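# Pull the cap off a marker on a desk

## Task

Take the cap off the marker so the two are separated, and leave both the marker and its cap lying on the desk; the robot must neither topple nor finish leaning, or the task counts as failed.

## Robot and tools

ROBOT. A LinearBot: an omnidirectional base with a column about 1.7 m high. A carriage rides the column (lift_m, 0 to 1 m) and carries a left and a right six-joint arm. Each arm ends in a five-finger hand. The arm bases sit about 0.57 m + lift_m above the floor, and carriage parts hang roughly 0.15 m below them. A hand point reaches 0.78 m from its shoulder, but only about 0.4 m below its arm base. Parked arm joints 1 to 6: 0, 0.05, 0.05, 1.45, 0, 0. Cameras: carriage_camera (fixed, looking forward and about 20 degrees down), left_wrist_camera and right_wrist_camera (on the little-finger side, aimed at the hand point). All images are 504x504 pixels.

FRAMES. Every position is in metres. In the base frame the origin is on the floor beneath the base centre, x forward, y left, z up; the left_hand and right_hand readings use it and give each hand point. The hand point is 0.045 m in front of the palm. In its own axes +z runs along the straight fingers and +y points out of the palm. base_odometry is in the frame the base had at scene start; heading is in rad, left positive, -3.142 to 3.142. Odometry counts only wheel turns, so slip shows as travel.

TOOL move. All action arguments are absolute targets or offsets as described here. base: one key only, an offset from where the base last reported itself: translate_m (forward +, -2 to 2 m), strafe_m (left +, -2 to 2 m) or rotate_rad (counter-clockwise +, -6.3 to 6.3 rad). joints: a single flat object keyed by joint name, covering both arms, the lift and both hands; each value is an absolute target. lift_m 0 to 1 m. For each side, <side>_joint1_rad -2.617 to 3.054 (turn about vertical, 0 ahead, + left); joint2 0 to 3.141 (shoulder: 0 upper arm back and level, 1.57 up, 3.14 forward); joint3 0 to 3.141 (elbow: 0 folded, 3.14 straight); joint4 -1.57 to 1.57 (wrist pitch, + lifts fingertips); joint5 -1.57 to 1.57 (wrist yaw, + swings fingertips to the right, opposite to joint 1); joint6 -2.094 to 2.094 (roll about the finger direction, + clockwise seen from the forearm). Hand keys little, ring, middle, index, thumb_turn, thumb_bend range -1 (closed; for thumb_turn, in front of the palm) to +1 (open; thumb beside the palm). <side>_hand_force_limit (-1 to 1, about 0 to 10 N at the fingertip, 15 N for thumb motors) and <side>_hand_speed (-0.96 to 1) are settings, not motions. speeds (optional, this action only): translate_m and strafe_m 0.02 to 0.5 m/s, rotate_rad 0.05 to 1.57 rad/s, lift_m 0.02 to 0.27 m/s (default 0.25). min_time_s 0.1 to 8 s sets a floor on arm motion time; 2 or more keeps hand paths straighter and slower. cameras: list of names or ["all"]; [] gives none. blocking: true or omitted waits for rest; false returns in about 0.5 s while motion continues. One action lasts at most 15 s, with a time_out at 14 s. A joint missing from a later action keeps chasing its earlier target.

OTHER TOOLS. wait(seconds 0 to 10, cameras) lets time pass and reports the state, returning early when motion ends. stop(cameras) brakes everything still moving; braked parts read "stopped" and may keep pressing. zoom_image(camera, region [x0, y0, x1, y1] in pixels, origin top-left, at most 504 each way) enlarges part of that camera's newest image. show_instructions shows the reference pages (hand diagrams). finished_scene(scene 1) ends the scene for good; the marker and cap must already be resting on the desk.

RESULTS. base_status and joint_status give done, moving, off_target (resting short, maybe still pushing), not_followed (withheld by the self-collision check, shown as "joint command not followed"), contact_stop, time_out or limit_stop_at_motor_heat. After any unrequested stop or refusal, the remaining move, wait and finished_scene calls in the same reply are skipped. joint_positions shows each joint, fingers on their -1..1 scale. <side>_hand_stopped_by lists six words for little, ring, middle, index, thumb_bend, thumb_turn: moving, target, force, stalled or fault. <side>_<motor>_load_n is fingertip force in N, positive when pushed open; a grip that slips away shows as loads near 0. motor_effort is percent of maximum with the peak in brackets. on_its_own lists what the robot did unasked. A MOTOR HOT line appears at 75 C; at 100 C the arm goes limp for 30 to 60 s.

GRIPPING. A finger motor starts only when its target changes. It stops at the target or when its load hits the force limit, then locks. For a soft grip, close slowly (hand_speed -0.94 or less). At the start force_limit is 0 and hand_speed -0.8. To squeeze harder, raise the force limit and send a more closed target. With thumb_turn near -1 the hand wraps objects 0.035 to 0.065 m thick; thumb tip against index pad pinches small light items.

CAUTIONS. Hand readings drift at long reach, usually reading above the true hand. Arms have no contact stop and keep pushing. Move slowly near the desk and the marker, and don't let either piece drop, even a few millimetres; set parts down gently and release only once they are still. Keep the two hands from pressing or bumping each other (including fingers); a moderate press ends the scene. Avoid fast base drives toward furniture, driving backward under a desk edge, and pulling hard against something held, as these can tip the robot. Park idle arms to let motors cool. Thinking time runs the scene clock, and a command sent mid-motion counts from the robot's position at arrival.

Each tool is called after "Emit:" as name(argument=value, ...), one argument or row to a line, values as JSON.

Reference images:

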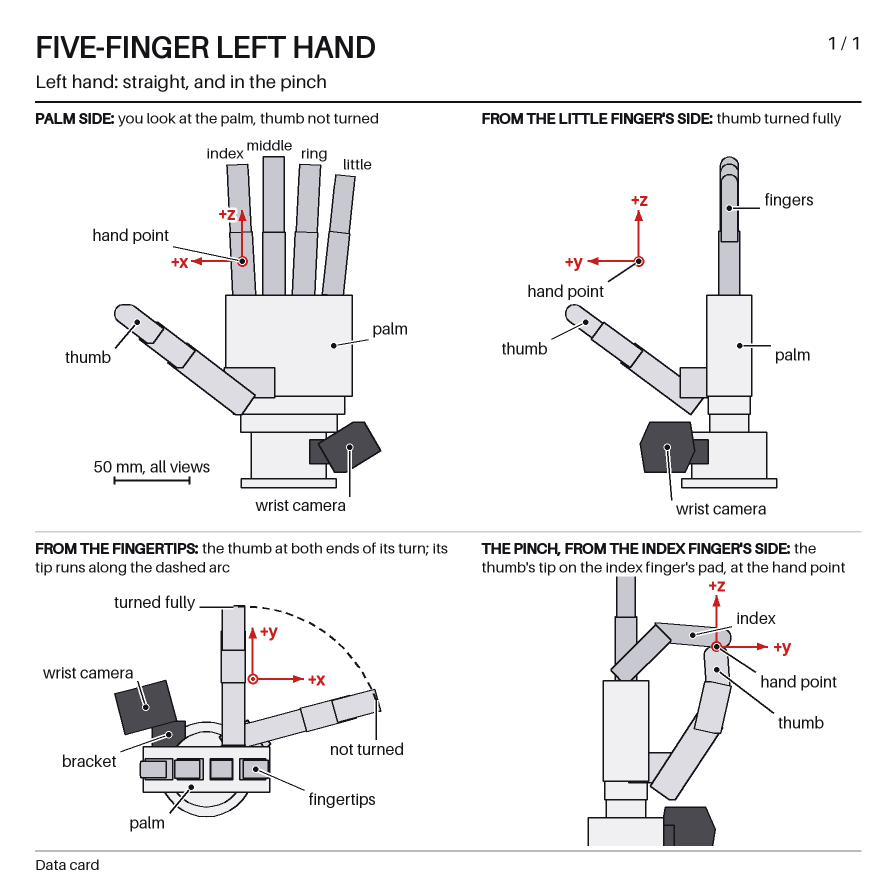

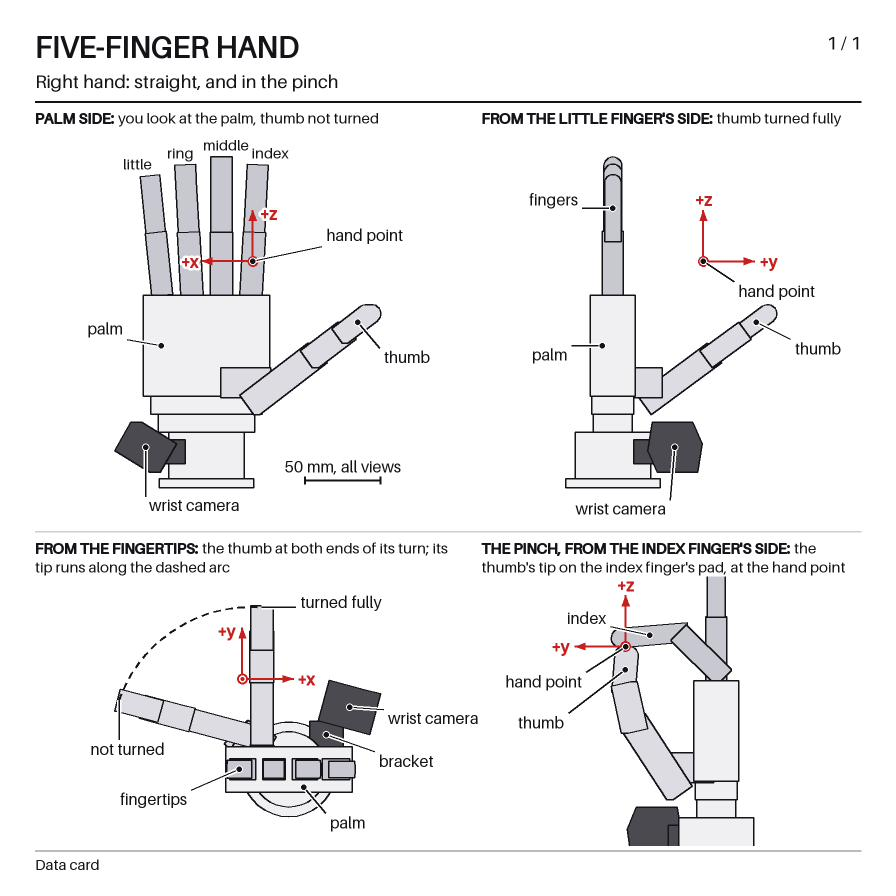

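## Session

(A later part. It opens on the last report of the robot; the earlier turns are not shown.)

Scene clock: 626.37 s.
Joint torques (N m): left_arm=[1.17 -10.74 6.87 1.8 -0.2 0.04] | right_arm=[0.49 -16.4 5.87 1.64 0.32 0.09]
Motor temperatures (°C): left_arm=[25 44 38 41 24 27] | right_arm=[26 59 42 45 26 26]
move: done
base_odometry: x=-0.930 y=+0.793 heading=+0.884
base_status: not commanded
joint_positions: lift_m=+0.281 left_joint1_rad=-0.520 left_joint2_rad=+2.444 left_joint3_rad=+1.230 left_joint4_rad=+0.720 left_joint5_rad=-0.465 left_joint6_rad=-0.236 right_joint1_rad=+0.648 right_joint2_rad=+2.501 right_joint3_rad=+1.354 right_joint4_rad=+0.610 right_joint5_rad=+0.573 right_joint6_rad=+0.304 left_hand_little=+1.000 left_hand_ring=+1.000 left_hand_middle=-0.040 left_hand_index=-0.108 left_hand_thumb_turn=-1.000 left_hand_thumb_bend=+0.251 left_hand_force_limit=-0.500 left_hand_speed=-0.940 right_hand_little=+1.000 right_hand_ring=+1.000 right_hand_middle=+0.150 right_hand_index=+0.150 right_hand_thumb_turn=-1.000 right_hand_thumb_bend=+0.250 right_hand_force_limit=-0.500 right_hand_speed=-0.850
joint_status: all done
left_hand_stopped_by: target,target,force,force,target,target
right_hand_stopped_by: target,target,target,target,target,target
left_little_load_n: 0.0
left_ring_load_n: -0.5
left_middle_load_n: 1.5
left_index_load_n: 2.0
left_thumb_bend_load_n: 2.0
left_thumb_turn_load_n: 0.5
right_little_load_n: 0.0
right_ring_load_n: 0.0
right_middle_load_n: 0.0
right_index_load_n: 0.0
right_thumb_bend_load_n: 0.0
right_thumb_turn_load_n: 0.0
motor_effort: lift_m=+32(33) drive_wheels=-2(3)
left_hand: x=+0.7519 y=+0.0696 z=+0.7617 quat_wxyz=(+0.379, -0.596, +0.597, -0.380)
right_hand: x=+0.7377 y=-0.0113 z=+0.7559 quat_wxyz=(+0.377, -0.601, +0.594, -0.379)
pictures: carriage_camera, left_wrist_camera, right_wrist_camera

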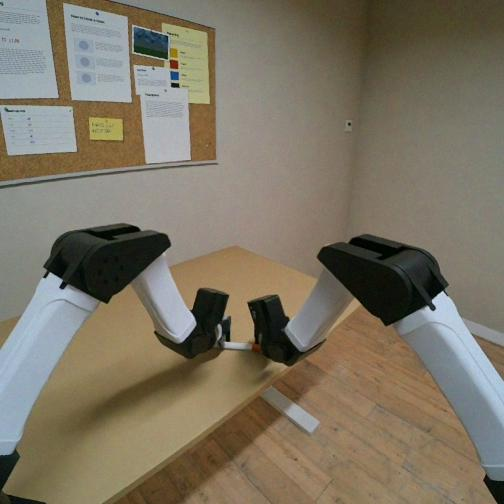

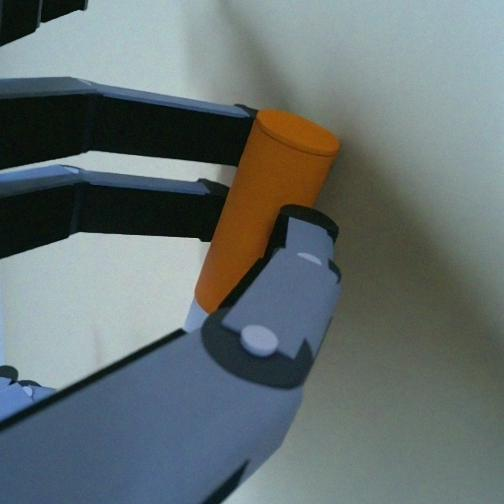

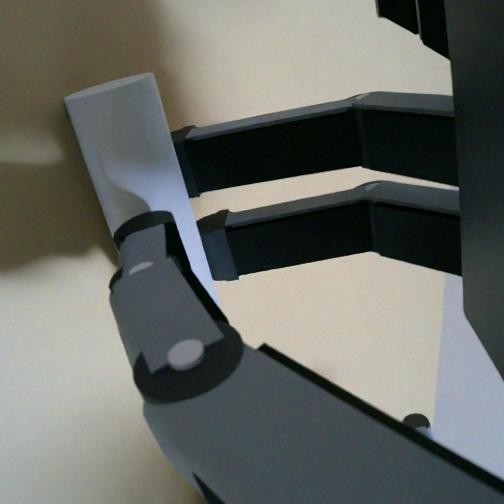

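Emit:
move(
  joints={"right_hand_index": -0.2, "right_hand_middle": -0.2, "right_hand_speed": -0.94},
  cameras=["all"],
)

Emit:
zoom_image(
  camera="carriage_camera",
  region=[205, 310, 275, 380],
)

Scene clock: 632.00 s.
Joint torques (N m): left_arm=[1.2 -10.71 6.89 1.8 -0.2 0.04] | right_arm=[0.55 -16.54 5.64 1.52 0.3 0.11]
Motor temperatures (°C): left_arm=[25 44 38 41 24 27] | right_arm=[26 62 42 45 26 26]
move: off_target
base_odometry: x=-0.930 y=+0.793 heading=+0.884
base_status: not commanded
joint_positions: lift_m=+0.281 left_joint1_rad=-0.520 left_joint2_rad=+2.444 left_joint3_rad=+1.230 left_joint4_rad=+0.720 left_joint5_rad=-0.464 left_joint6_rad=-0.236 right_joint1_rad=+0.648 right_joint2_rad=+2.501 right_joint3_rad=+1.354 right_joint4_rad=+0.622 right_joint5_rad=+0.582 right_joint6_rad=+0.304 left_hand_little=+1.000 left_hand_ring=+1.000 left_hand_middle=-0.040 left_hand_index=-0.108 left_hand_thumb_turn=-1.000 left_hand_thumb_bend=+0.251 left_hand_force_limit=-0.500 left_hand_speed=-0.940 right_hand_little=+1.000 right_hand_ring=+1.000 right_hand_middle=-0.024 right_hand_index=-0.035 right_hand_thumb_turn=-1.000 right_hand_thumb_bend=+0.250 right_hand_force_limit=-0.500 right_hand_speed=-0.940
joint_status: right_hand_middle off_target (ended at -0.024, target -0.200); right_hand_index off_target (ended at -0.035, target -0.200); the others done
left_hand_stopped_by: target,target,force,force,target,target
right_hand_stopped_by: target,target,force,force,target,target
left_little_load_n: 0.0
left_ring_load_n: 0.0
left_middle_load_n: 3.0
left_index_load_n: 0.5
left_thumb_bend_load_n: 2.0
left_thumb_turn_load_n: -1.5
right_little_load_n: 0.0
right_ring_load_n: 0.0
right_middle_load_n: 2.0
right_index_load_n: 2.5
right_thumb_bend_load_n: 2.0
right_thumb_turn_load_n: 0.0
motor_effort: lift_m=+32(33) drive_wheels=-2(3)
left_hand: x=+0.7519 y=+0.0695 z=+0.7616 quat_wxyz=(+0.379, -0.596, +0.598, -0.380)
right_hand: x=+0.7400 y=-0.0117 z=+0.7585 quat_wxyz=(+0.380, -0.596, +0.595, -0.383)
pictures: carriage_camera, left_wrist_camera, right_wrist_camera

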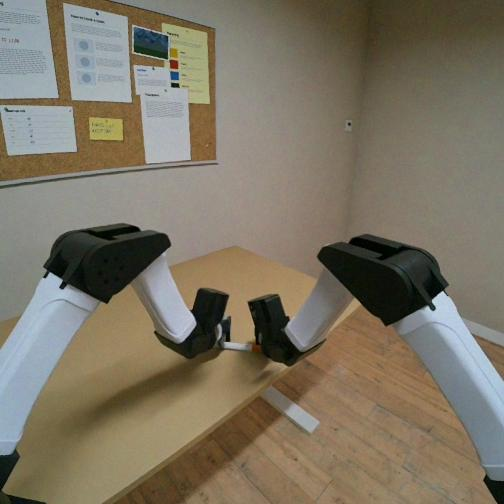

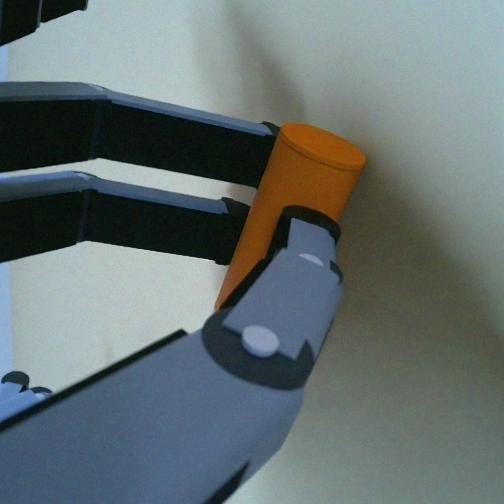

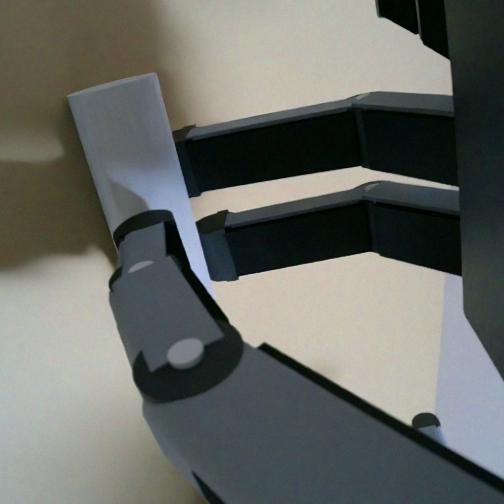

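Scaled by 7.200 from the camera's image (finer frame: 720x720).

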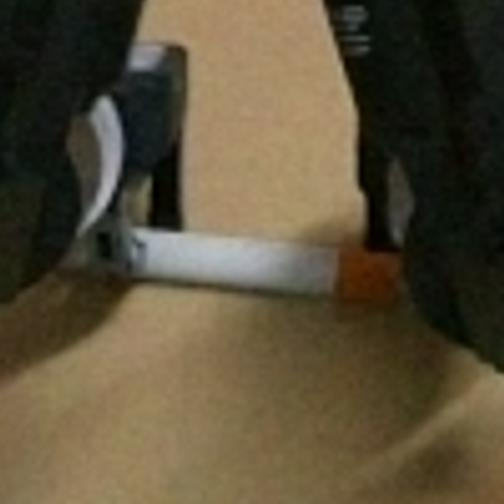

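Emit:
move(
  joints={"right_hand_index": -0.3, "right_hand_middle": -0.3, "left_hand_index": -0.3, "left_hand_middle": -0.3, "right_hand_force_limit": 0.0, "left_hand_force_limit": 0.0},
  cameras=["all"],
)

Emit:
zoom_image(
  camera="carriage_camera",
  region=[205, 310, 275, 380],
)

Scene clock: 637.90 s.
Joint torques (N m): left_arm=[1.2 -10.74 6.49 1.72 -0.2 0.02] | right_arm=[0.4 -16.51 5.85 1.28 0.19 0.1]
Motor temperatures (°C): left_arm=[25 44 38 41 24 27] | right_arm=[26 64 42 45 26 26]
move: off_target
base_odometry: x=-0.930 y=+0.793 heading=+0.884
base_status: not commanded
joint_positions: lift_m=+0.281 left_joint1_rad=-0.520 left_joint2_rad=+2.444 left_joint3_rad=+1.235 left_joint4_rad=+0.729 left_joint5_rad=-0.464 left_joint6_rad=-0.235 right_joint1_rad=+0.648 right_joint2_rad=+2.501 right_joint3_rad=+1.354 right_joint4_rad=+0.650 right_joint5_rad=+0.591 right_joint6_rad=+0.305 left_hand_little=+1.000 left_hand_ring=+1.000 left_hand_middle=-0.055 left_hand_index=-0.300 left_hand_thumb_turn=-1.000 left_hand_thumb_bend=+0.250 left_hand_force_limit=+0.000 left_hand_speed=-0.940 right_hand_little=+1.000 right_hand_ring=+1.000 right_hand_middle=-0.045 right_hand_index=-0.300 right_hand_thumb_turn=-1.000 right_hand_thumb_bend=+0.250 right_hand_force_limit=+0.000 right_hand_speed=-0.940
joint_status: left_hand_middle off_target (ended at -0.055, target -0.300); right_hand_middle off_target (ended at -0.045, target -0.300); the others done
left_hand_stopped_by: target,target,force,target,target,target
right_hand_stopped_by: target,target,force,target,target,target
left_little_load_n: 0.0
left_ring_load_n: 0.0
left_middle_load_n: 0.0
left_index_load_n: 0.5
left_thumb_bend_load_n: 0.5
left_thumb_turn_load_n: -0.5
right_little_load_n: 0.0
right_ring_load_n: 0.0
right_middle_load_n: 0.0
right_index_load_n: 1.0
right_thumb_bend_load_n: 0.0
right_thumb_turn_load_n: 0.0
motor_effort: lift_m=+31(34) drive_wheels=-2(3)
left_hand: x=+0.7547 y=+0.0679 z=+0.7652 quat_wxyz=(+0.381, -0.594, +0.594, -0.386)
right_hand: x=+0.7444 y=-0.0105 z=+0.7646 quat_wxyz=(+0.390, -0.586, +0.596, -0.387)
pictures: carriage_camera, left_wrist_camera, right_wrist_camera

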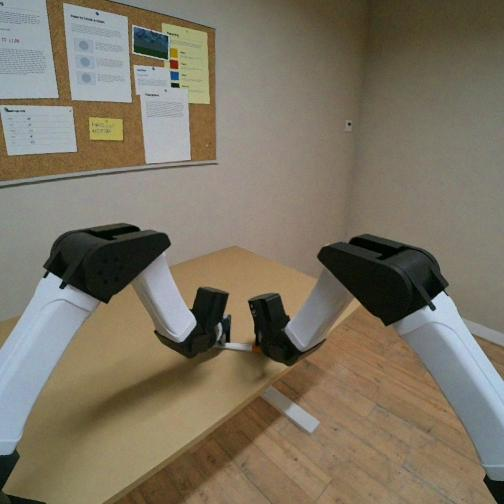

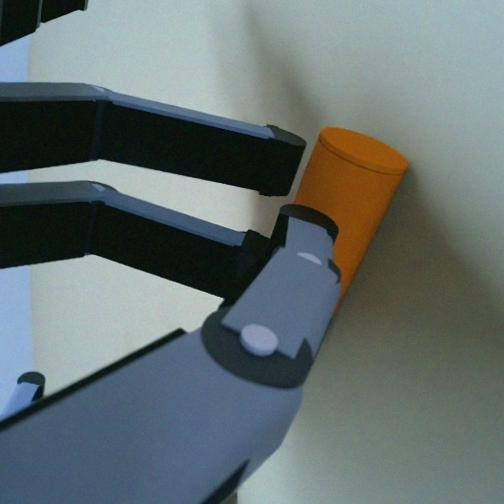

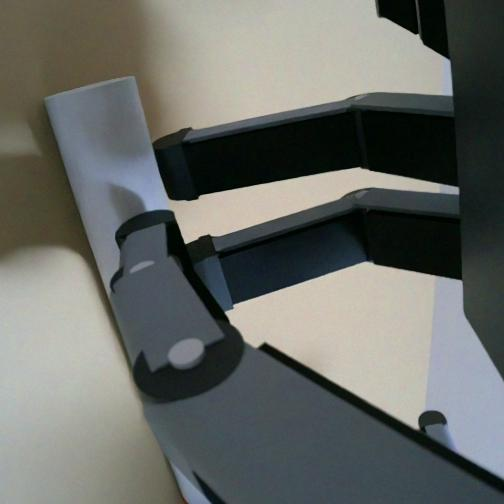

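Scaled by 7.200 from the camera's image (finer frame: 720x720).

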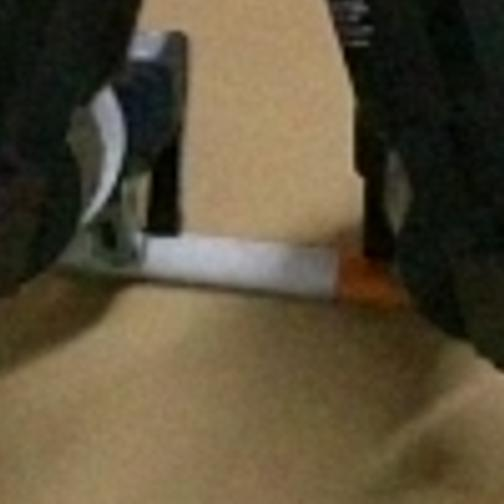

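Emit:
move(
  joints={"right_hand_index": 0.2, "right_hand_middle": 0.2, "left_hand_index": 0.2, "left_hand_middle": 0.2, "right_hand_speed": -0.85, "left_hand_speed": -0.85},
)

Emit:
move(
  joints={"lift_m": 0.276},
  speeds={"lift_m": 0.02},
  cameras=["all"],
)

Emit:
zoom_image(
  camera="carriage_camera",
  region=[205, 310, 275, 380],
)

Scene clock: 649.07 s.
Joint torques (N m): left_arm=[1.16 -10.78 6.5 1.76 -0.2 0.03] | right_arm=[0.53 -16.55 5.85 1.33 0.11 0.06]
Motor temperatures (°C): left_arm=[25 44 39 40 24 27] | right_arm=[26 67 42 44 26 26]
move: done
base_odometry: x=-0.930 y=+0.793 heading=+0.884
base_status: not commanded
joint_positions: lift_m=+0.281 left_joint1_rad=-0.520 left_joint2_rad=+2.444 left_joint3_rad=+1.235 left_joint4_rad=+0.726 left_joint5_rad=-0.464 left_joint6_rad=-0.235 right_joint1_rad=+0.648 right_joint2_rad=+2.501 right_joint3_rad=+1.354 right_joint4_rad=+0.646 right_joint5_rad=+0.593 right_joint6_rad=+0.306 left_hand_little=+1.000 left_hand_ring=+1.000 left_hand_middle=+0.200 left_hand_index=+0.200 left_hand_thumb_turn=-1.000 left_hand_thumb_bend=+0.250 left_hand_force_limit=+0.000 left_hand_speed=-0.850 right_hand_little=+1.000 right_hand_ring=+1.000 right_hand_middle=+0.200 right_hand_index=+0.200 right_hand_thumb_turn=-1.000 right_hand_thumb_bend=+0.250 right_hand_force_limit=+0.000 right_hand_speed=-0.850
joint_status: all done
left_hand_stopped_by: target,target,target,target,target,target
right_hand_stopped_by: target,target,target,target,target,target
left_little_load_n: 0.0
left_ring_load_n: -0.5
left_middle_load_n: 0.0
left_index_load_n: 0.0
left_thumb_bend_load_n: 0.0
left_thumb_turn_load_n: 0.0
right_little_load_n: 0.0
right_ring_load_n: 0.0
right_middle_load_n: 0.0
right_index_load_n: 0.0
right_thumb_bend_load_n: -1.0
right_thumb_turn_load_n: -0.5
motor_effort: lift_m=+31(33) drive_wheels=-2(3)
left_hand: x=+0.7543 y=+0.0682 z=+0.7645 quat_wxyz=(+0.381, -0.595, +0.595, -0.384)
right_hand: x=+0.7440 y=-0.0112 z=+0.7639 quat_wxyz=(+0.388, -0.586, +0.596, -0.388)
pictures: none

Scene clock: 649.67 s.
Joint torques (N m): left_arm=[1.25 -11.06 6.49 1.79 -0.21 0.02] | right_arm=[0.51 -16.62 6.02 1.44 0.11 0.06]
Motor temperatures (°C): left_arm=[25 44 39 40 24 27] | right_arm=[26 67 42 44 26 26]
move: done
base_odometry: x=-0.930 y=+0.793 heading=+0.884
base_status: not commanded
joint_positions: lift_m=+0.276 left_joint1_rad=-0.520 left_joint2_rad=+2.445 left_joint3_rad=+1.235 left_joint4_rad=+0.720 left_joint5_rad=-0.464 left_joint6_rad=-0.235 right_joint1_rad=+0.648 right_joint2_rad=+2.501 right_joint3_rad=+1.352 right_joint4_rad=+0.632 right_joint5_rad=+0.593 right_joint6_rad=+0.306 left_hand_little=+1.000 left_hand_ring=+1.000 left_hand_middle=+0.200 left_hand_index=+0.200 left_hand_thumb_turn=-1.000 left_hand_thumb_bend=+0.250 left_hand_force_limit=+0.000 left_hand_speed=-0.850 right_hand_little=+1.000 right_hand_ring=+1.000 right_hand_middle=+0.200 right_hand_index=+0.200 right_hand_thumb_turn=-1.000 right_hand_thumb_bend=+0.250 right_hand_force_limit=+0.000 right_hand_speed=-0.850
joint_status: all done
left_hand_stopped_by: target,target,target,target,target,target
right_hand_stopped_by: target,target,target,target,target,target
left_little_load_n: 0.0
left_ring_load_n: 0.0
left_middle_load_n: 0.0
left_index_load_n: 0.0
left_thumb_bend_load_n: 0.0
left_thumb_turn_load_n: 0.0
right_little_load_n: 0.0
right_ring_load_n: 0.0
right_middle_load_n: -0.5
right_index_load_n: 0.0
right_thumb_bend_load_n: 0.0
right_thumb_turn_load_n: 0.0
motor_effort: lift_m=+30(33) drive_wheels=-3(3)
left_hand: x=+0.7531 y=+0.0688 z=+0.7575 quat_wxyz=(+0.380, -0.595, +0.597, -0.381)
right_hand: x=+0.7416 y=-0.0130 z=+0.7554 quat_wxyz=(+0.382, -0.590, +0.597, -0.387)
pictures: carriage_camera, left_wrist_camera, right_wrist_camera

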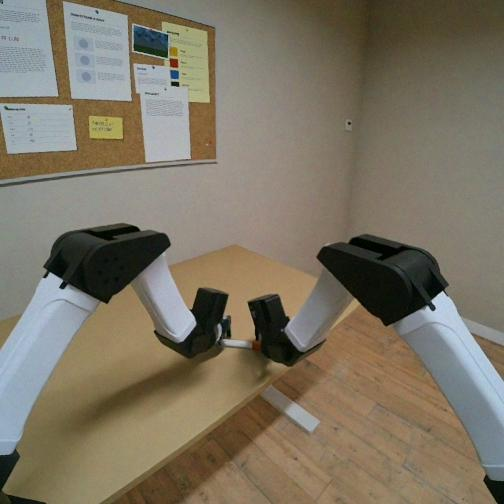

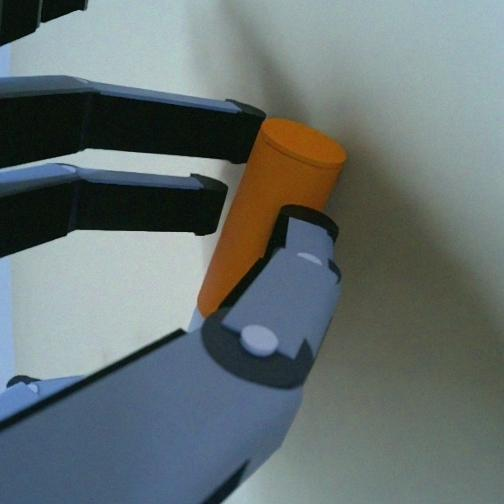

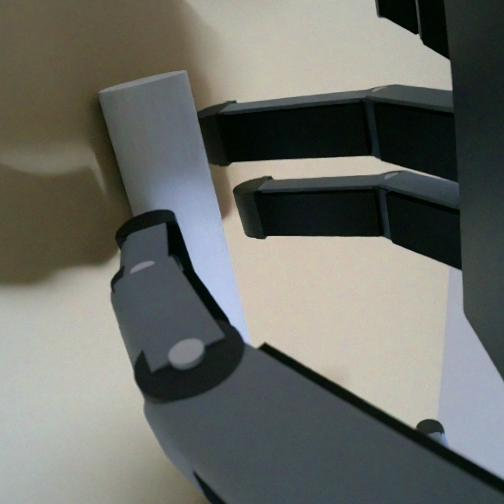

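Scaled by 7.200 from the camera's image (finer frame: 720x720).

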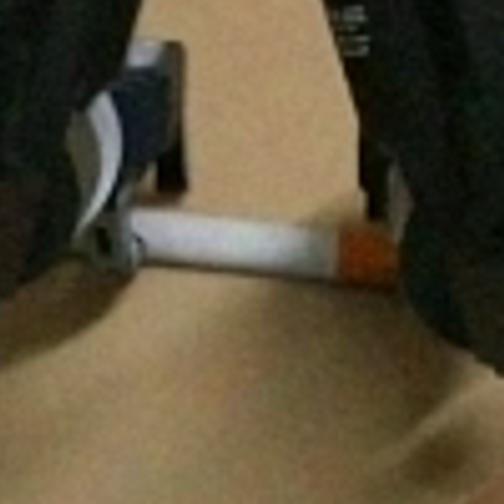

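Emit:
move(
  joints={"lift_m": 0.272, "right_joint2_rad": 2.52, "right_joint4_rad": 0.606},
  speeds={"lift_m": 0.02},
  cameras=["all"],
)

Emit:
zoom_image(
  camera="carriage_camera",
  region=[205, 310, 275, 380],
)

Scene clock: 660.70 s.
Joint torques (N m): left_arm=[1.21 -11.02 6.45 1.76 -0.19 0.03] | right_arm=[0.51 -12.93 6.06 1.31 0.11 0.09]
Motor temperatures (°C): left_arm=[25 44 39 40 24 27] | right_arm=[26 70 41 44 26 26]
move: done
base_odometry: x=-0.930 y=+0.793 heading=+0.884
base_status: not commanded
joint_positions: lift_m=+0.272 left_joint1_rad=-0.520 left_joint2_rad=+2.445 left_joint3_rad=+1.236 left_joint4_rad=+0.727 left_joint5_rad=-0.464 left_joint6_rad=-0.235 right_joint1_rad=+0.648 right_joint2_rad=+2.501 right_joint3_rad=+1.352 right_joint4_rad=+0.637 right_joint5_rad=+0.596 right_joint6_rad=+0.306 left_hand_little=+1.000 left_hand_ring=+1.000 left_hand_middle=+0.200 left_hand_index=+0.200 left_hand_thumb_turn=-1.000 left_hand_thumb_bend=+0.250 left_hand_force_limit=+0.000 left_hand_speed=-0.850 right_hand_little=+1.000 right_hand_ring=+1.000 right_hand_middle=+0.200 right_hand_index=+0.200 right_hand_thumb_turn=-1.000 right_hand_thumb_bend=+0.250 right_hand_force_limit=+0.000 right_hand_speed=-0.850
joint_status: all done
left_hand_stopped_by: target,target,target,target,target,target
right_hand_stopped_by: target,target,target,target,target,target
left_little_load_n: 0.0
left_ring_load_n: 0.0
left_middle_load_n: 0.0
left_index_load_n: 0.0
left_thumb_bend_load_n: 0.0
left_thumb_turn_load_n: 0.0
right_little_load_n: 0.0
right_ring_load_n: 0.0
right_middle_load_n: -0.5
right_index_load_n: 0.0
right_thumb_bend_load_n: 0.0
right_thumb_turn_load_n: 0.0
motor_effort: lift_m=+29(33) drive_wheels=+2(3)
left_hand: x=+0.7544 y=+0.0681 z=+0.7555 quat_wxyz=(+0.381, -0.595, +0.595, -0.384)
right_hand: x=+0.7425 y=-0.0130 z=+0.7526 quat_wxyz=(+0.383, -0.588, +0.597, -0.388)
pictures: carriage_camera, left_wrist_camera, right_wrist_camera

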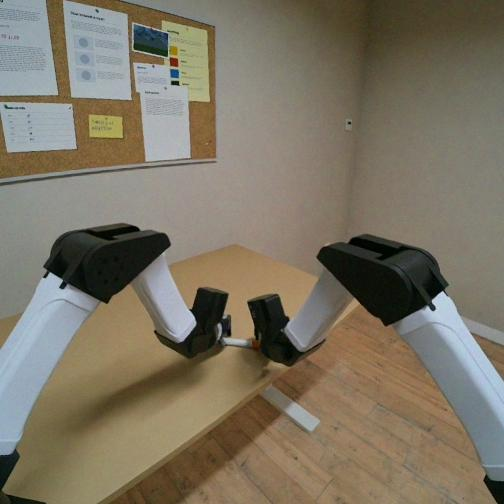

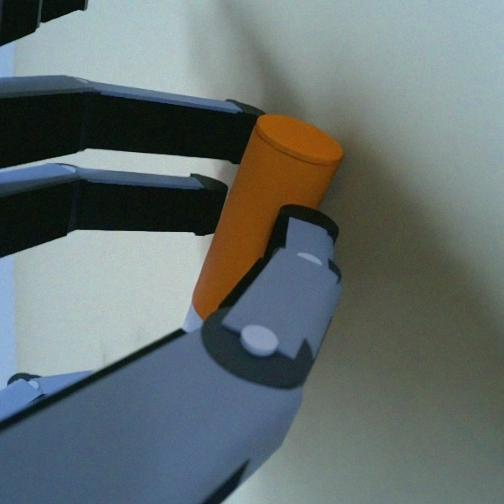

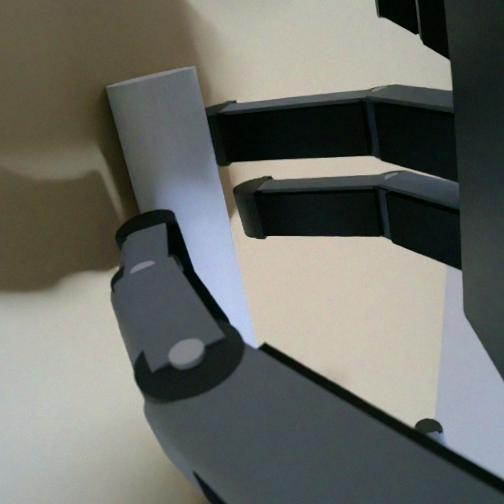

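Scaled by 7.200 from the camera's image (finer frame: 720x720).

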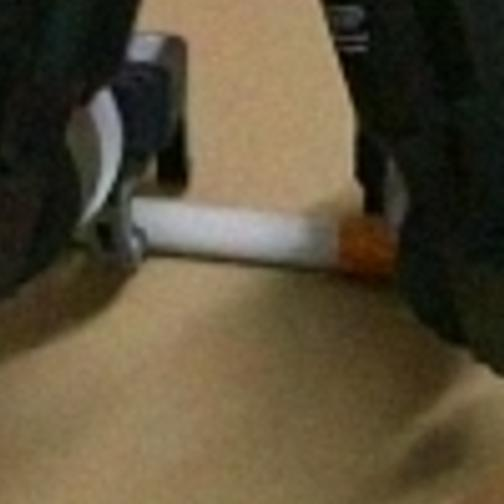

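Emit:
move(
  joints={"lift_m": 0.279},
  speeds={"lift_m": 0.04},
)

Emit:
move(
  joints={"left_hand_thumb_bend": 0.1, "right_hand_thumb_bend": 0.1, "left_hand_speed": -0.8, "right_hand_speed": -0.8},
)

Emit:
move(
  joints={"lift_m": 0.271},
  speeds={"lift_m": 0.02},
  cameras=["all"],
)

Emit:
zoom_image(
  camera="carriage_camera",
  region=[205, 310, 275, 380],
)

Scene clock: 670.13 s.
Joint torques (N m): left_arm=[1.13 -10.91 6.39 1.82 -0.2 0.03] | right_arm=[0.4 -12.96 6.05 1.43 0.11 0.07]
Motor temperatures (°C): left_arm=[25 45 39 40 24 27] | right_arm=[26 69 41 44 26 26]
move: done
base_odometry: x=-0.930 y=+0.793 heading=+0.884
base_status: not commanded
joint_positions: lift_m=+0.279 left_joint1_rad=-0.520 left_joint2_rad=+2.445 left_joint3_rad=+1.236 left_joint4_rad=+0.720 left_joint5_rad=-0.464 left_joint6_rad=-0.235 right_joint1_rad=+0.648 right_joint2_rad=+2.501 right_joint3_rad=+1.352 right_joint4_rad=+0.620 right_joint5_rad=+0.596 right_joint6_rad=+0.306 left_hand_little=+1.000 left_hand_ring=+1.000 left_hand_middle=+0.200 left_hand_index=+0.200 left_hand_thumb_turn=-1.000 left_hand_thumb_bend=+0.250 left_hand_force_limit=+0.000 left_hand_speed=-0.850 right_hand_little=+1.000 right_hand_ring=+1.000 right_hand_middle=+0.200 right_hand_index=+0.200 right_hand_thumb_turn=-1.000 right_hand_thumb_bend=+0.250 right_hand_force_limit=+0.000 right_hand_speed=-0.850
joint_status: all done
left_hand_stopped_by: target,target,target,target,target,target
right_hand_stopped_by: target,target,target,target,target,target
left_little_load_n: 0.0
left_ring_load_n: 0.0
left_middle_load_n: 0.0
left_index_load_n: 0.0
left_thumb_bend_load_n: 0.0
left_thumb_turn_load_n: 0.0
right_little_load_n: 0.0
right_ring_load_n: 0.0
right_middle_load_n: 0.0
right_index_load_n: 0.0
right_thumb_bend_load_n: 0.5
right_thumb_turn_load_n: 0.0
motor_effort: lift_m=+36(40) drive_wheels=-2(3)
left_hand: x=+0.7535 y=+0.0686 z=+0.7606 quat_wxyz=(+0.380, -0.595, +0.597, -0.382)
right_hand: x=+0.7402 y=-0.0147 z=+0.7557 quat_wxyz=(+0.376, -0.593, +0.597, -0.387)
pictures: none

Scene clock: 671.13 s.
Joint torques (N m): left_arm=[1.18 -10.91 6.42 1.83 -0.2 0.02] | right_arm=[0.35 -13.12 5.9 1.4 0.15 0.09]
Motor temperatures (°C): left_arm=[25 45 39 40 24 27] | right_arm=[26 68 41 44 26 26]
move: done
base_odometry: x=-0.930 y=+0.793 heading=+0.884
base_status: not commanded
joint_positions: lift_m=+0.279 left_joint1_rad=-0.520 left_joint2_rad=+2.445 left_joint3_rad=+1.236 left_joint4_rad=+0.720 left_joint5_rad=-0.464 left_joint6_rad=-0.235 right_joint1_rad=+0.648 right_joint2_rad=+2.501 right_joint3_rad=+1.352 right_joint4_rad=+0.620 right_joint5_rad=+0.596 right_joint6_rad=+0.306 left_hand_little=+1.000 left_hand_ring=+1.000 left_hand_middle=+0.200 left_hand_index=+0.200 left_hand_thumb_turn=-1.000 left_hand_thumb_bend=+0.100 left_hand_force_limit=+0.000 left_hand_speed=-0.800 right_hand_little=+1.000 right_hand_ring=+1.000 right_hand_middle=+0.200 right_hand_index=+0.200 right_hand_thumb_turn=-1.000 right_hand_thumb_bend=+0.100 right_hand_force_limit=+0.000 right_hand_speed=-0.800
joint_status: all done
left_hand_stopped_by: target,target,target,target,target,target
right_hand_stopped_by: target,target,target,target,target,target
left_little_load_n: 0.0
left_ring_load_n: -0.5
left_middle_load_n: 0.0
left_index_load_n: 0.0
left_thumb_bend_load_n: 0.0
left_thumb_turn_load_n: 0.0
right_little_load_n: 0.0
right_ring_load_n: 0.0
right_middle_load_n: 0.0
right_index_load_n: 0.0
right_thumb_bend_load_n: 0.0
right_thumb_turn_load_n: 0.0
motor_effort: lift_m=+37(38) drive_wheels=+2(3)
left_hand: x=+0.7535 y=+0.0686 z=+0.7605 quat_wxyz=(+0.380, -0.595, +0.597, -0.382)
right_hand: x=+0.7401 y=-0.0148 z=+0.7556 quat_wxyz=(+0.376, -0.593, +0.597, -0.387)
pictures: none

Scene clock: 671.87 s.
Joint torques (N m): left_arm=[1.17 -10.81 6.35 1.73 -0.19 0.02] | right_arm=[0.51 -12.98 5.74 1.35 0.05 0.05]
Motor temperatures (°C): left_arm=[25 45 39 40 24 27] | right_arm=[26 68 41 44 26 26]
move: done
base_odometry: x=-0.930 y=+0.793 heading=+0.884
base_status: not commanded
joint_positions: lift_m=+0.271 left_joint1_rad=-0.520 left_joint2_rad=+2.445 left_joint3_rad=+1.237 left_joint4_rad=+0.730 left_joint5_rad=-0.466 left_joint6_rad=-0.235 right_joint1_rad=+0.648 right_joint2_rad=+2.501 right_joint3_rad=+1.352 right_joint4_rad=+0.639 right_joint5_rad=+0.606 right_joint6_rad=+0.306 left_hand_little=+1.000 left_hand_ring=+1.000 left_hand_middle=+0.200 left_hand_index=+0.200 left_hand_thumb_turn=-1.000 left_hand_thumb_bend=+0.100 left_hand_force_limit=+0.000 left_hand_speed=-0.800 right_hand_little=+1.000 right_hand_ring=+1.000 right_hand_middle=+0.200 right_hand_index=+0.200 right_hand_thumb_turn=-1.000 right_hand_thumb_bend=+0.100 right_hand_force_limit=+0.000 right_hand_speed=-0.800
joint_status: all done
left_hand_stopped_by: target,target,target,target,target,target
right_hand_stopped_by: target,target,target,target,target,target
left_little_load_n: 0.0
left_ring_load_n: 0.0
left_middle_load_n: 0.0
left_index_load_n: 0.0
left_thumb_bend_load_n: 0.0
left_thumb_turn_load_n: 0.0
right_little_load_n: 0.0
right_ring_load_n: -0.5
right_middle_load_n: -0.5
right_index_load_n: 0.0
right_thumb_bend_load_n: 0.0
right_thumb_turn_load_n: 0.0
motor_effort: lift_m=+30(30) drive_wheels=+2(3)
left_hand: x=+0.7552 y=+0.0680 z=+0.7553 quat_wxyz=(+0.382, -0.594, +0.594, -0.385)
right_hand: x=+0.7433 y=-0.0147 z=+0.7523 quat_wxyz=(+0.382, -0.585, +0.598, -0.392)
pictures: carriage_camera, left_wrist_camera, right_wrist_camera

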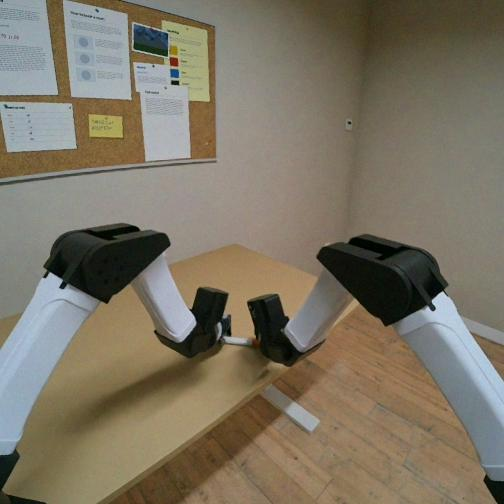

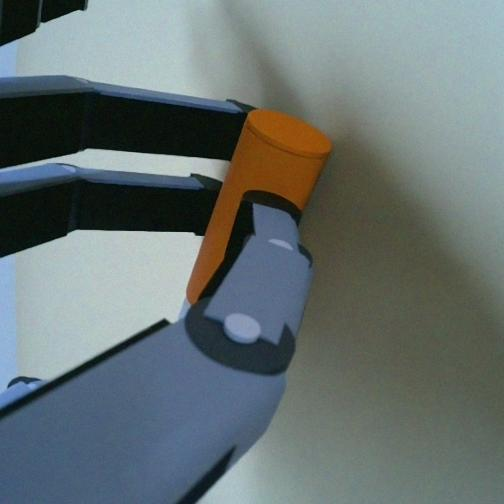

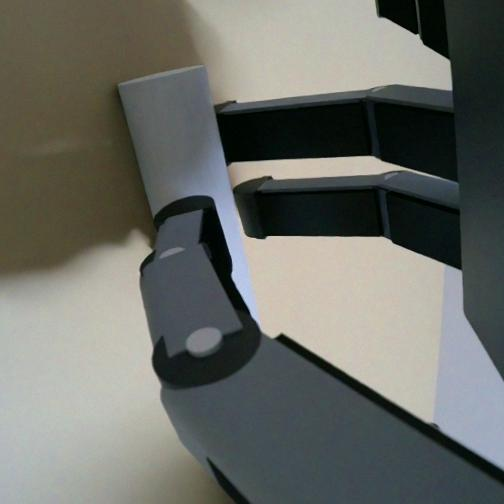

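Scaled by 7.200 from the camera's image (finer frame: 720x720).

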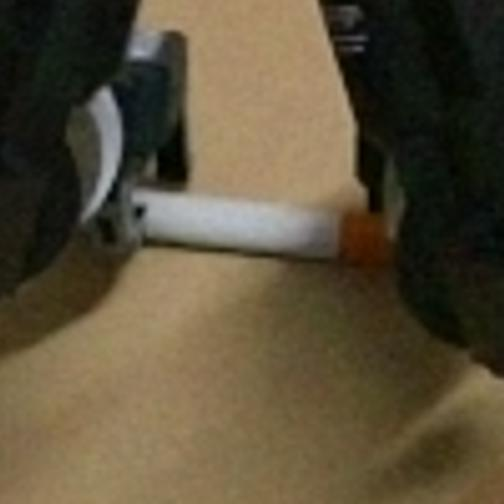

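Emit:
move(
  joints={"left_hand_index": 0.45, "left_hand_middle": 0.45, "right_hand_index": 0.45, "right_hand_middle": 0.45},
)

Emit:
move(
  joints={"left_hand_thumb_bend": 0.0, "right_hand_thumb_bend": 0.0},
)

Emit:
wait(
  seconds=0.5,
  cameras=["all"],
)

Scene clock: 693.63 s.
Joint torques (N m): left_arm=[1.21 -10.88 6.39 1.78 -0.19 0.02] | right_arm=[0.4 -13.01 5.83 1.43 0.05 0.06]
Motor temperatures (°C): left_arm=[25 45 38 39 24 27] | right_arm=[26 67 40 44 26 26]
move: done
base_odometry: x=-0.930 y=+0.793 heading=+0.884
base_status: not commanded
joint_positions: lift_m=+0.271 left_joint1_rad=-0.520 left_joint2_rad=+2.445 left_joint3_rad=+1.237 left_joint4_rad=+0.724 left_joint5_rad=-0.466 left_joint6_rad=-0.235 right_joint1_rad=+0.648 right_joint2_rad=+2.501 right_joint3_rad=+1.352 right_joint4_rad=+0.623 right_joint5_rad=+0.601 right_joint6_rad=+0.306 left_hand_little=+1.000 left_hand_ring=+1.000 left_hand_middle=+0.450 left_hand_index=+0.450 left_hand_thumb_turn=-1.000 left_hand_thumb_bend=+0.100 left_hand_force_limit=+0.000 left_hand_speed=-0.800 right_hand_little=+1.000 right_hand_ring=+1.000 right_hand_middle=+0.450 right_hand_index=+0.450 right_hand_thumb_turn=-1.000 right_hand_thumb_bend=+0.100 right_hand_force_limit=+0.000 right_hand_speed=-0.800
joint_status: all done
left_hand_stopped_by: target,target,target,target,target,target
right_hand_stopped_by: target,target,target,target,target,target
left_little_load_n: 0.0
left_ring_load_n: 0.0
left_middle_load_n: 0.0
left_index_load_n: 0.0
left_thumb_bend_load_n: 0.0
left_thumb_turn_load_n: 0.0
right_little_load_n: -0.5
right_ring_load_n: 0.0
right_middle_load_n: 0.0
right_index_load_n: 0.0
right_thumb_bend_load_n: 0.0
right_thumb_turn_load_n: 0.0
motor_effort: lift_m=+30(32) drive_wheels=+2(3)
left_hand: x=+0.7543 y=+0.0684 z=+0.7541 quat_wxyz=(+0.381, -0.595, +0.595, -0.383)
right_hand: x=+0.7407 y=-0.0150 z=+0.7490 quat_wxyz=(+0.377, -0.591, +0.598, -0.389)
pictures: none

Scene clock: 694.47 s.
Joint torques (N m): left_arm=[1.17 -10.88 6.39 1.78 -0.18 0.03] | right_arm=[0.53 -13.26 5.83 1.4 0.02 0.09]
Motor temperatures (°C): left_arm=[25 45 38 39 24 27] | right_arm=[26 67 40 44 26 26]
move: done
base_odometry: x=-0.930 y=+0.793 heading=+0.884
base_status: not commanded
joint_positions: lift_m=+0.271 left_joint1_rad=-0.520 left_joint2_rad=+2.445 left_joint3_rad=+1.237 left_joint4_rad=+0.724 left_joint5_rad=-0.466 left_joint6_rad=-0.235 right_joint1_rad=+0.648 right_joint2_rad=+2.501 right_joint3_rad=+1.352 right_joint4_rad=+0.623 right_joint5_rad=+0.601 right_joint6_rad=+0.306 left_hand_little=+1.000 left_hand_ring=+1.000 left_hand_middle=+0.450 left_hand_index=+0.450 left_hand_thumb_turn=-1.000 left_hand_thumb_bend=+0.000 left_hand_force_limit=+0.000 left_hand_speed=-0.800 right_hand_little=+1.000 right_hand_ring=+1.000 right_hand_middle=+0.450 right_hand_index=+0.450 right_hand_thumb_turn=-1.000 right_hand_thumb_bend=+0.000 right_hand_force_limit=+0.000 right_hand_speed=-0.800
joint_status: all done
left_hand_stopped_by: target,target,target,target,target,target
right_hand_stopped_by: target,target,target,target,target,target
left_little_load_n: 0.0
left_ring_load_n: 0.0
left_middle_load_n: 0.0
left_index_load_n: 0.0
left_thumb_bend_load_n: 0.0
left_thumb_turn_load_n: 0.0
right_little_load_n: 0.0
right_ring_load_n: -0.5
right_middle_load_n: 0.0
right_index_load_n: 0.0
right_thumb_bend_load_n: 0.0
right_thumb_turn_load_n: 0.0
motor_effort: lift_m=+28(32) drive_wheels=+2(2)
left_hand: x=+0.7543 y=+0.0684 z=+0.7541 quat_wxyz=(+0.381, -0.595, +0.595, -0.383)
right_hand: x=+0.7407 y=-0.0150 z=+0.7490 quat_wxyz=(+0.377, -0.591, +0.598, -0.389)
pictures: none

Scene clock: 694.97 s.
Joint torques (N m): left_arm=[1.2 -10.91 6.35 1.79 -0.19 0.02] | right_arm=[0.43 -13.14 5.9 1.41 0.08 0.1]
Motor temperatures (°C): left_arm=[25 45 38 39 24 27] | right_arm=[26 67 40 44 26 26]
base_odometry: x=-0.930 y=+0.793 heading=+0.884
base_status: not commanded
joint_positions: lift_m=+0.271 left_joint1_rad=-0.520 left_joint2_rad=+2.445 left_joint3_rad=+1.237 left_joint4_rad=+0.724 left_joint5_rad=-0.466 left_joint6_rad=-0.235 right_joint1_rad=+0.648 right_joint2_rad=+2.501 right_joint3_rad=+1.352 right_joint4_rad=+0.623 right_joint5_rad=+0.601 right_joint6_rad=+0.306 left_hand_little=+1.000 left_hand_ring=+1.000 left_hand_middle=+0.450 left_hand_index=+0.450 left_hand_thumb_turn=-1.000 left_hand_thumb_bend=+0.000 left_hand_force_limit=+0.000 left_hand_speed=-0.800 right_hand_little=+1.000 right_hand_ring=+1.000 right_hand_middle=+0.450 right_hand_index=+0.450 right_hand_thumb_turn=-1.000 right_hand_thumb_bend=+0.000 right_hand_force_limit=+0.000 right_hand_speed=-0.800
joint_status: all done
left_hand_stopped_by: target,target,target,target,target,target
right_hand_stopped_by: target,target,target,target,target,target
left_little_load_n: 0.0
left_ring_load_n: 0.0
left_middle_load_n: 0.0
left_index_load_n: 0.0
left_thumb_bend_load_n: 0.0
left_thumb_turn_load_n: 0.0
right_little_load_n: 0.0
right_ring_load_n: 0.0
right_middle_load_n: 0.0
right_index_load_n: 0.0
right_thumb_bend_load_n: 0.0
right_thumb_turn_load_n: 0.0
motor_effort: lift_m=+30(32) drive_wheels=+2(2)
left_hand: x=+0.7543 y=+0.0684 z=+0.7541 quat_wxyz=(+0.381, -0.595, +0.595, -0.383)
right_hand: x=+0.7407 y=-0.0150 z=+0.7490 quat_wxyz=(+0.377, -0.591, +0.598, -0.389)
wait: 0.50 s; at rest by 0.27 s
pictures: carriage_camera, left_wrist_camera, right_wrist_camera

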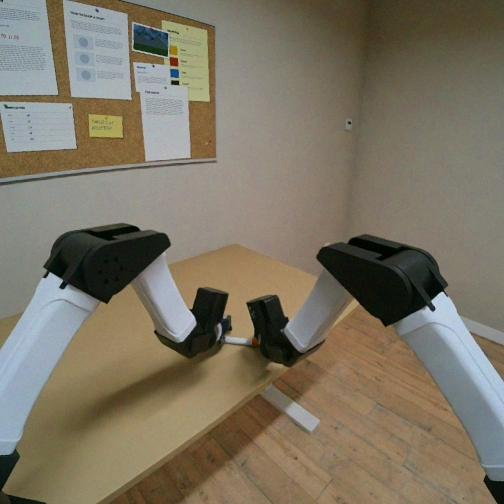

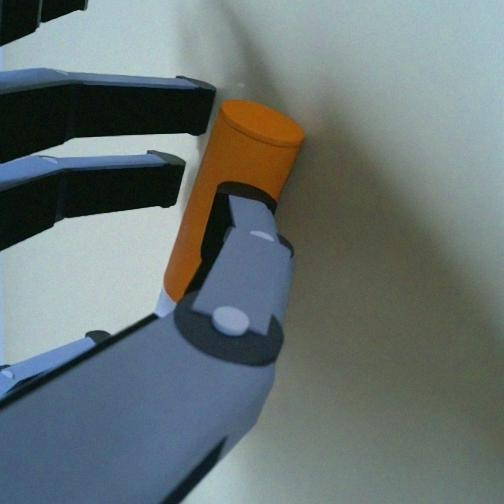

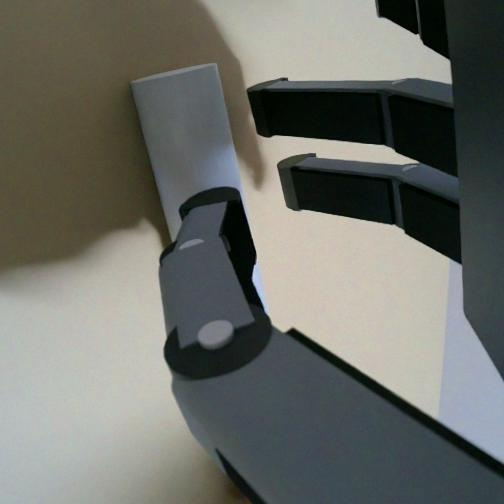

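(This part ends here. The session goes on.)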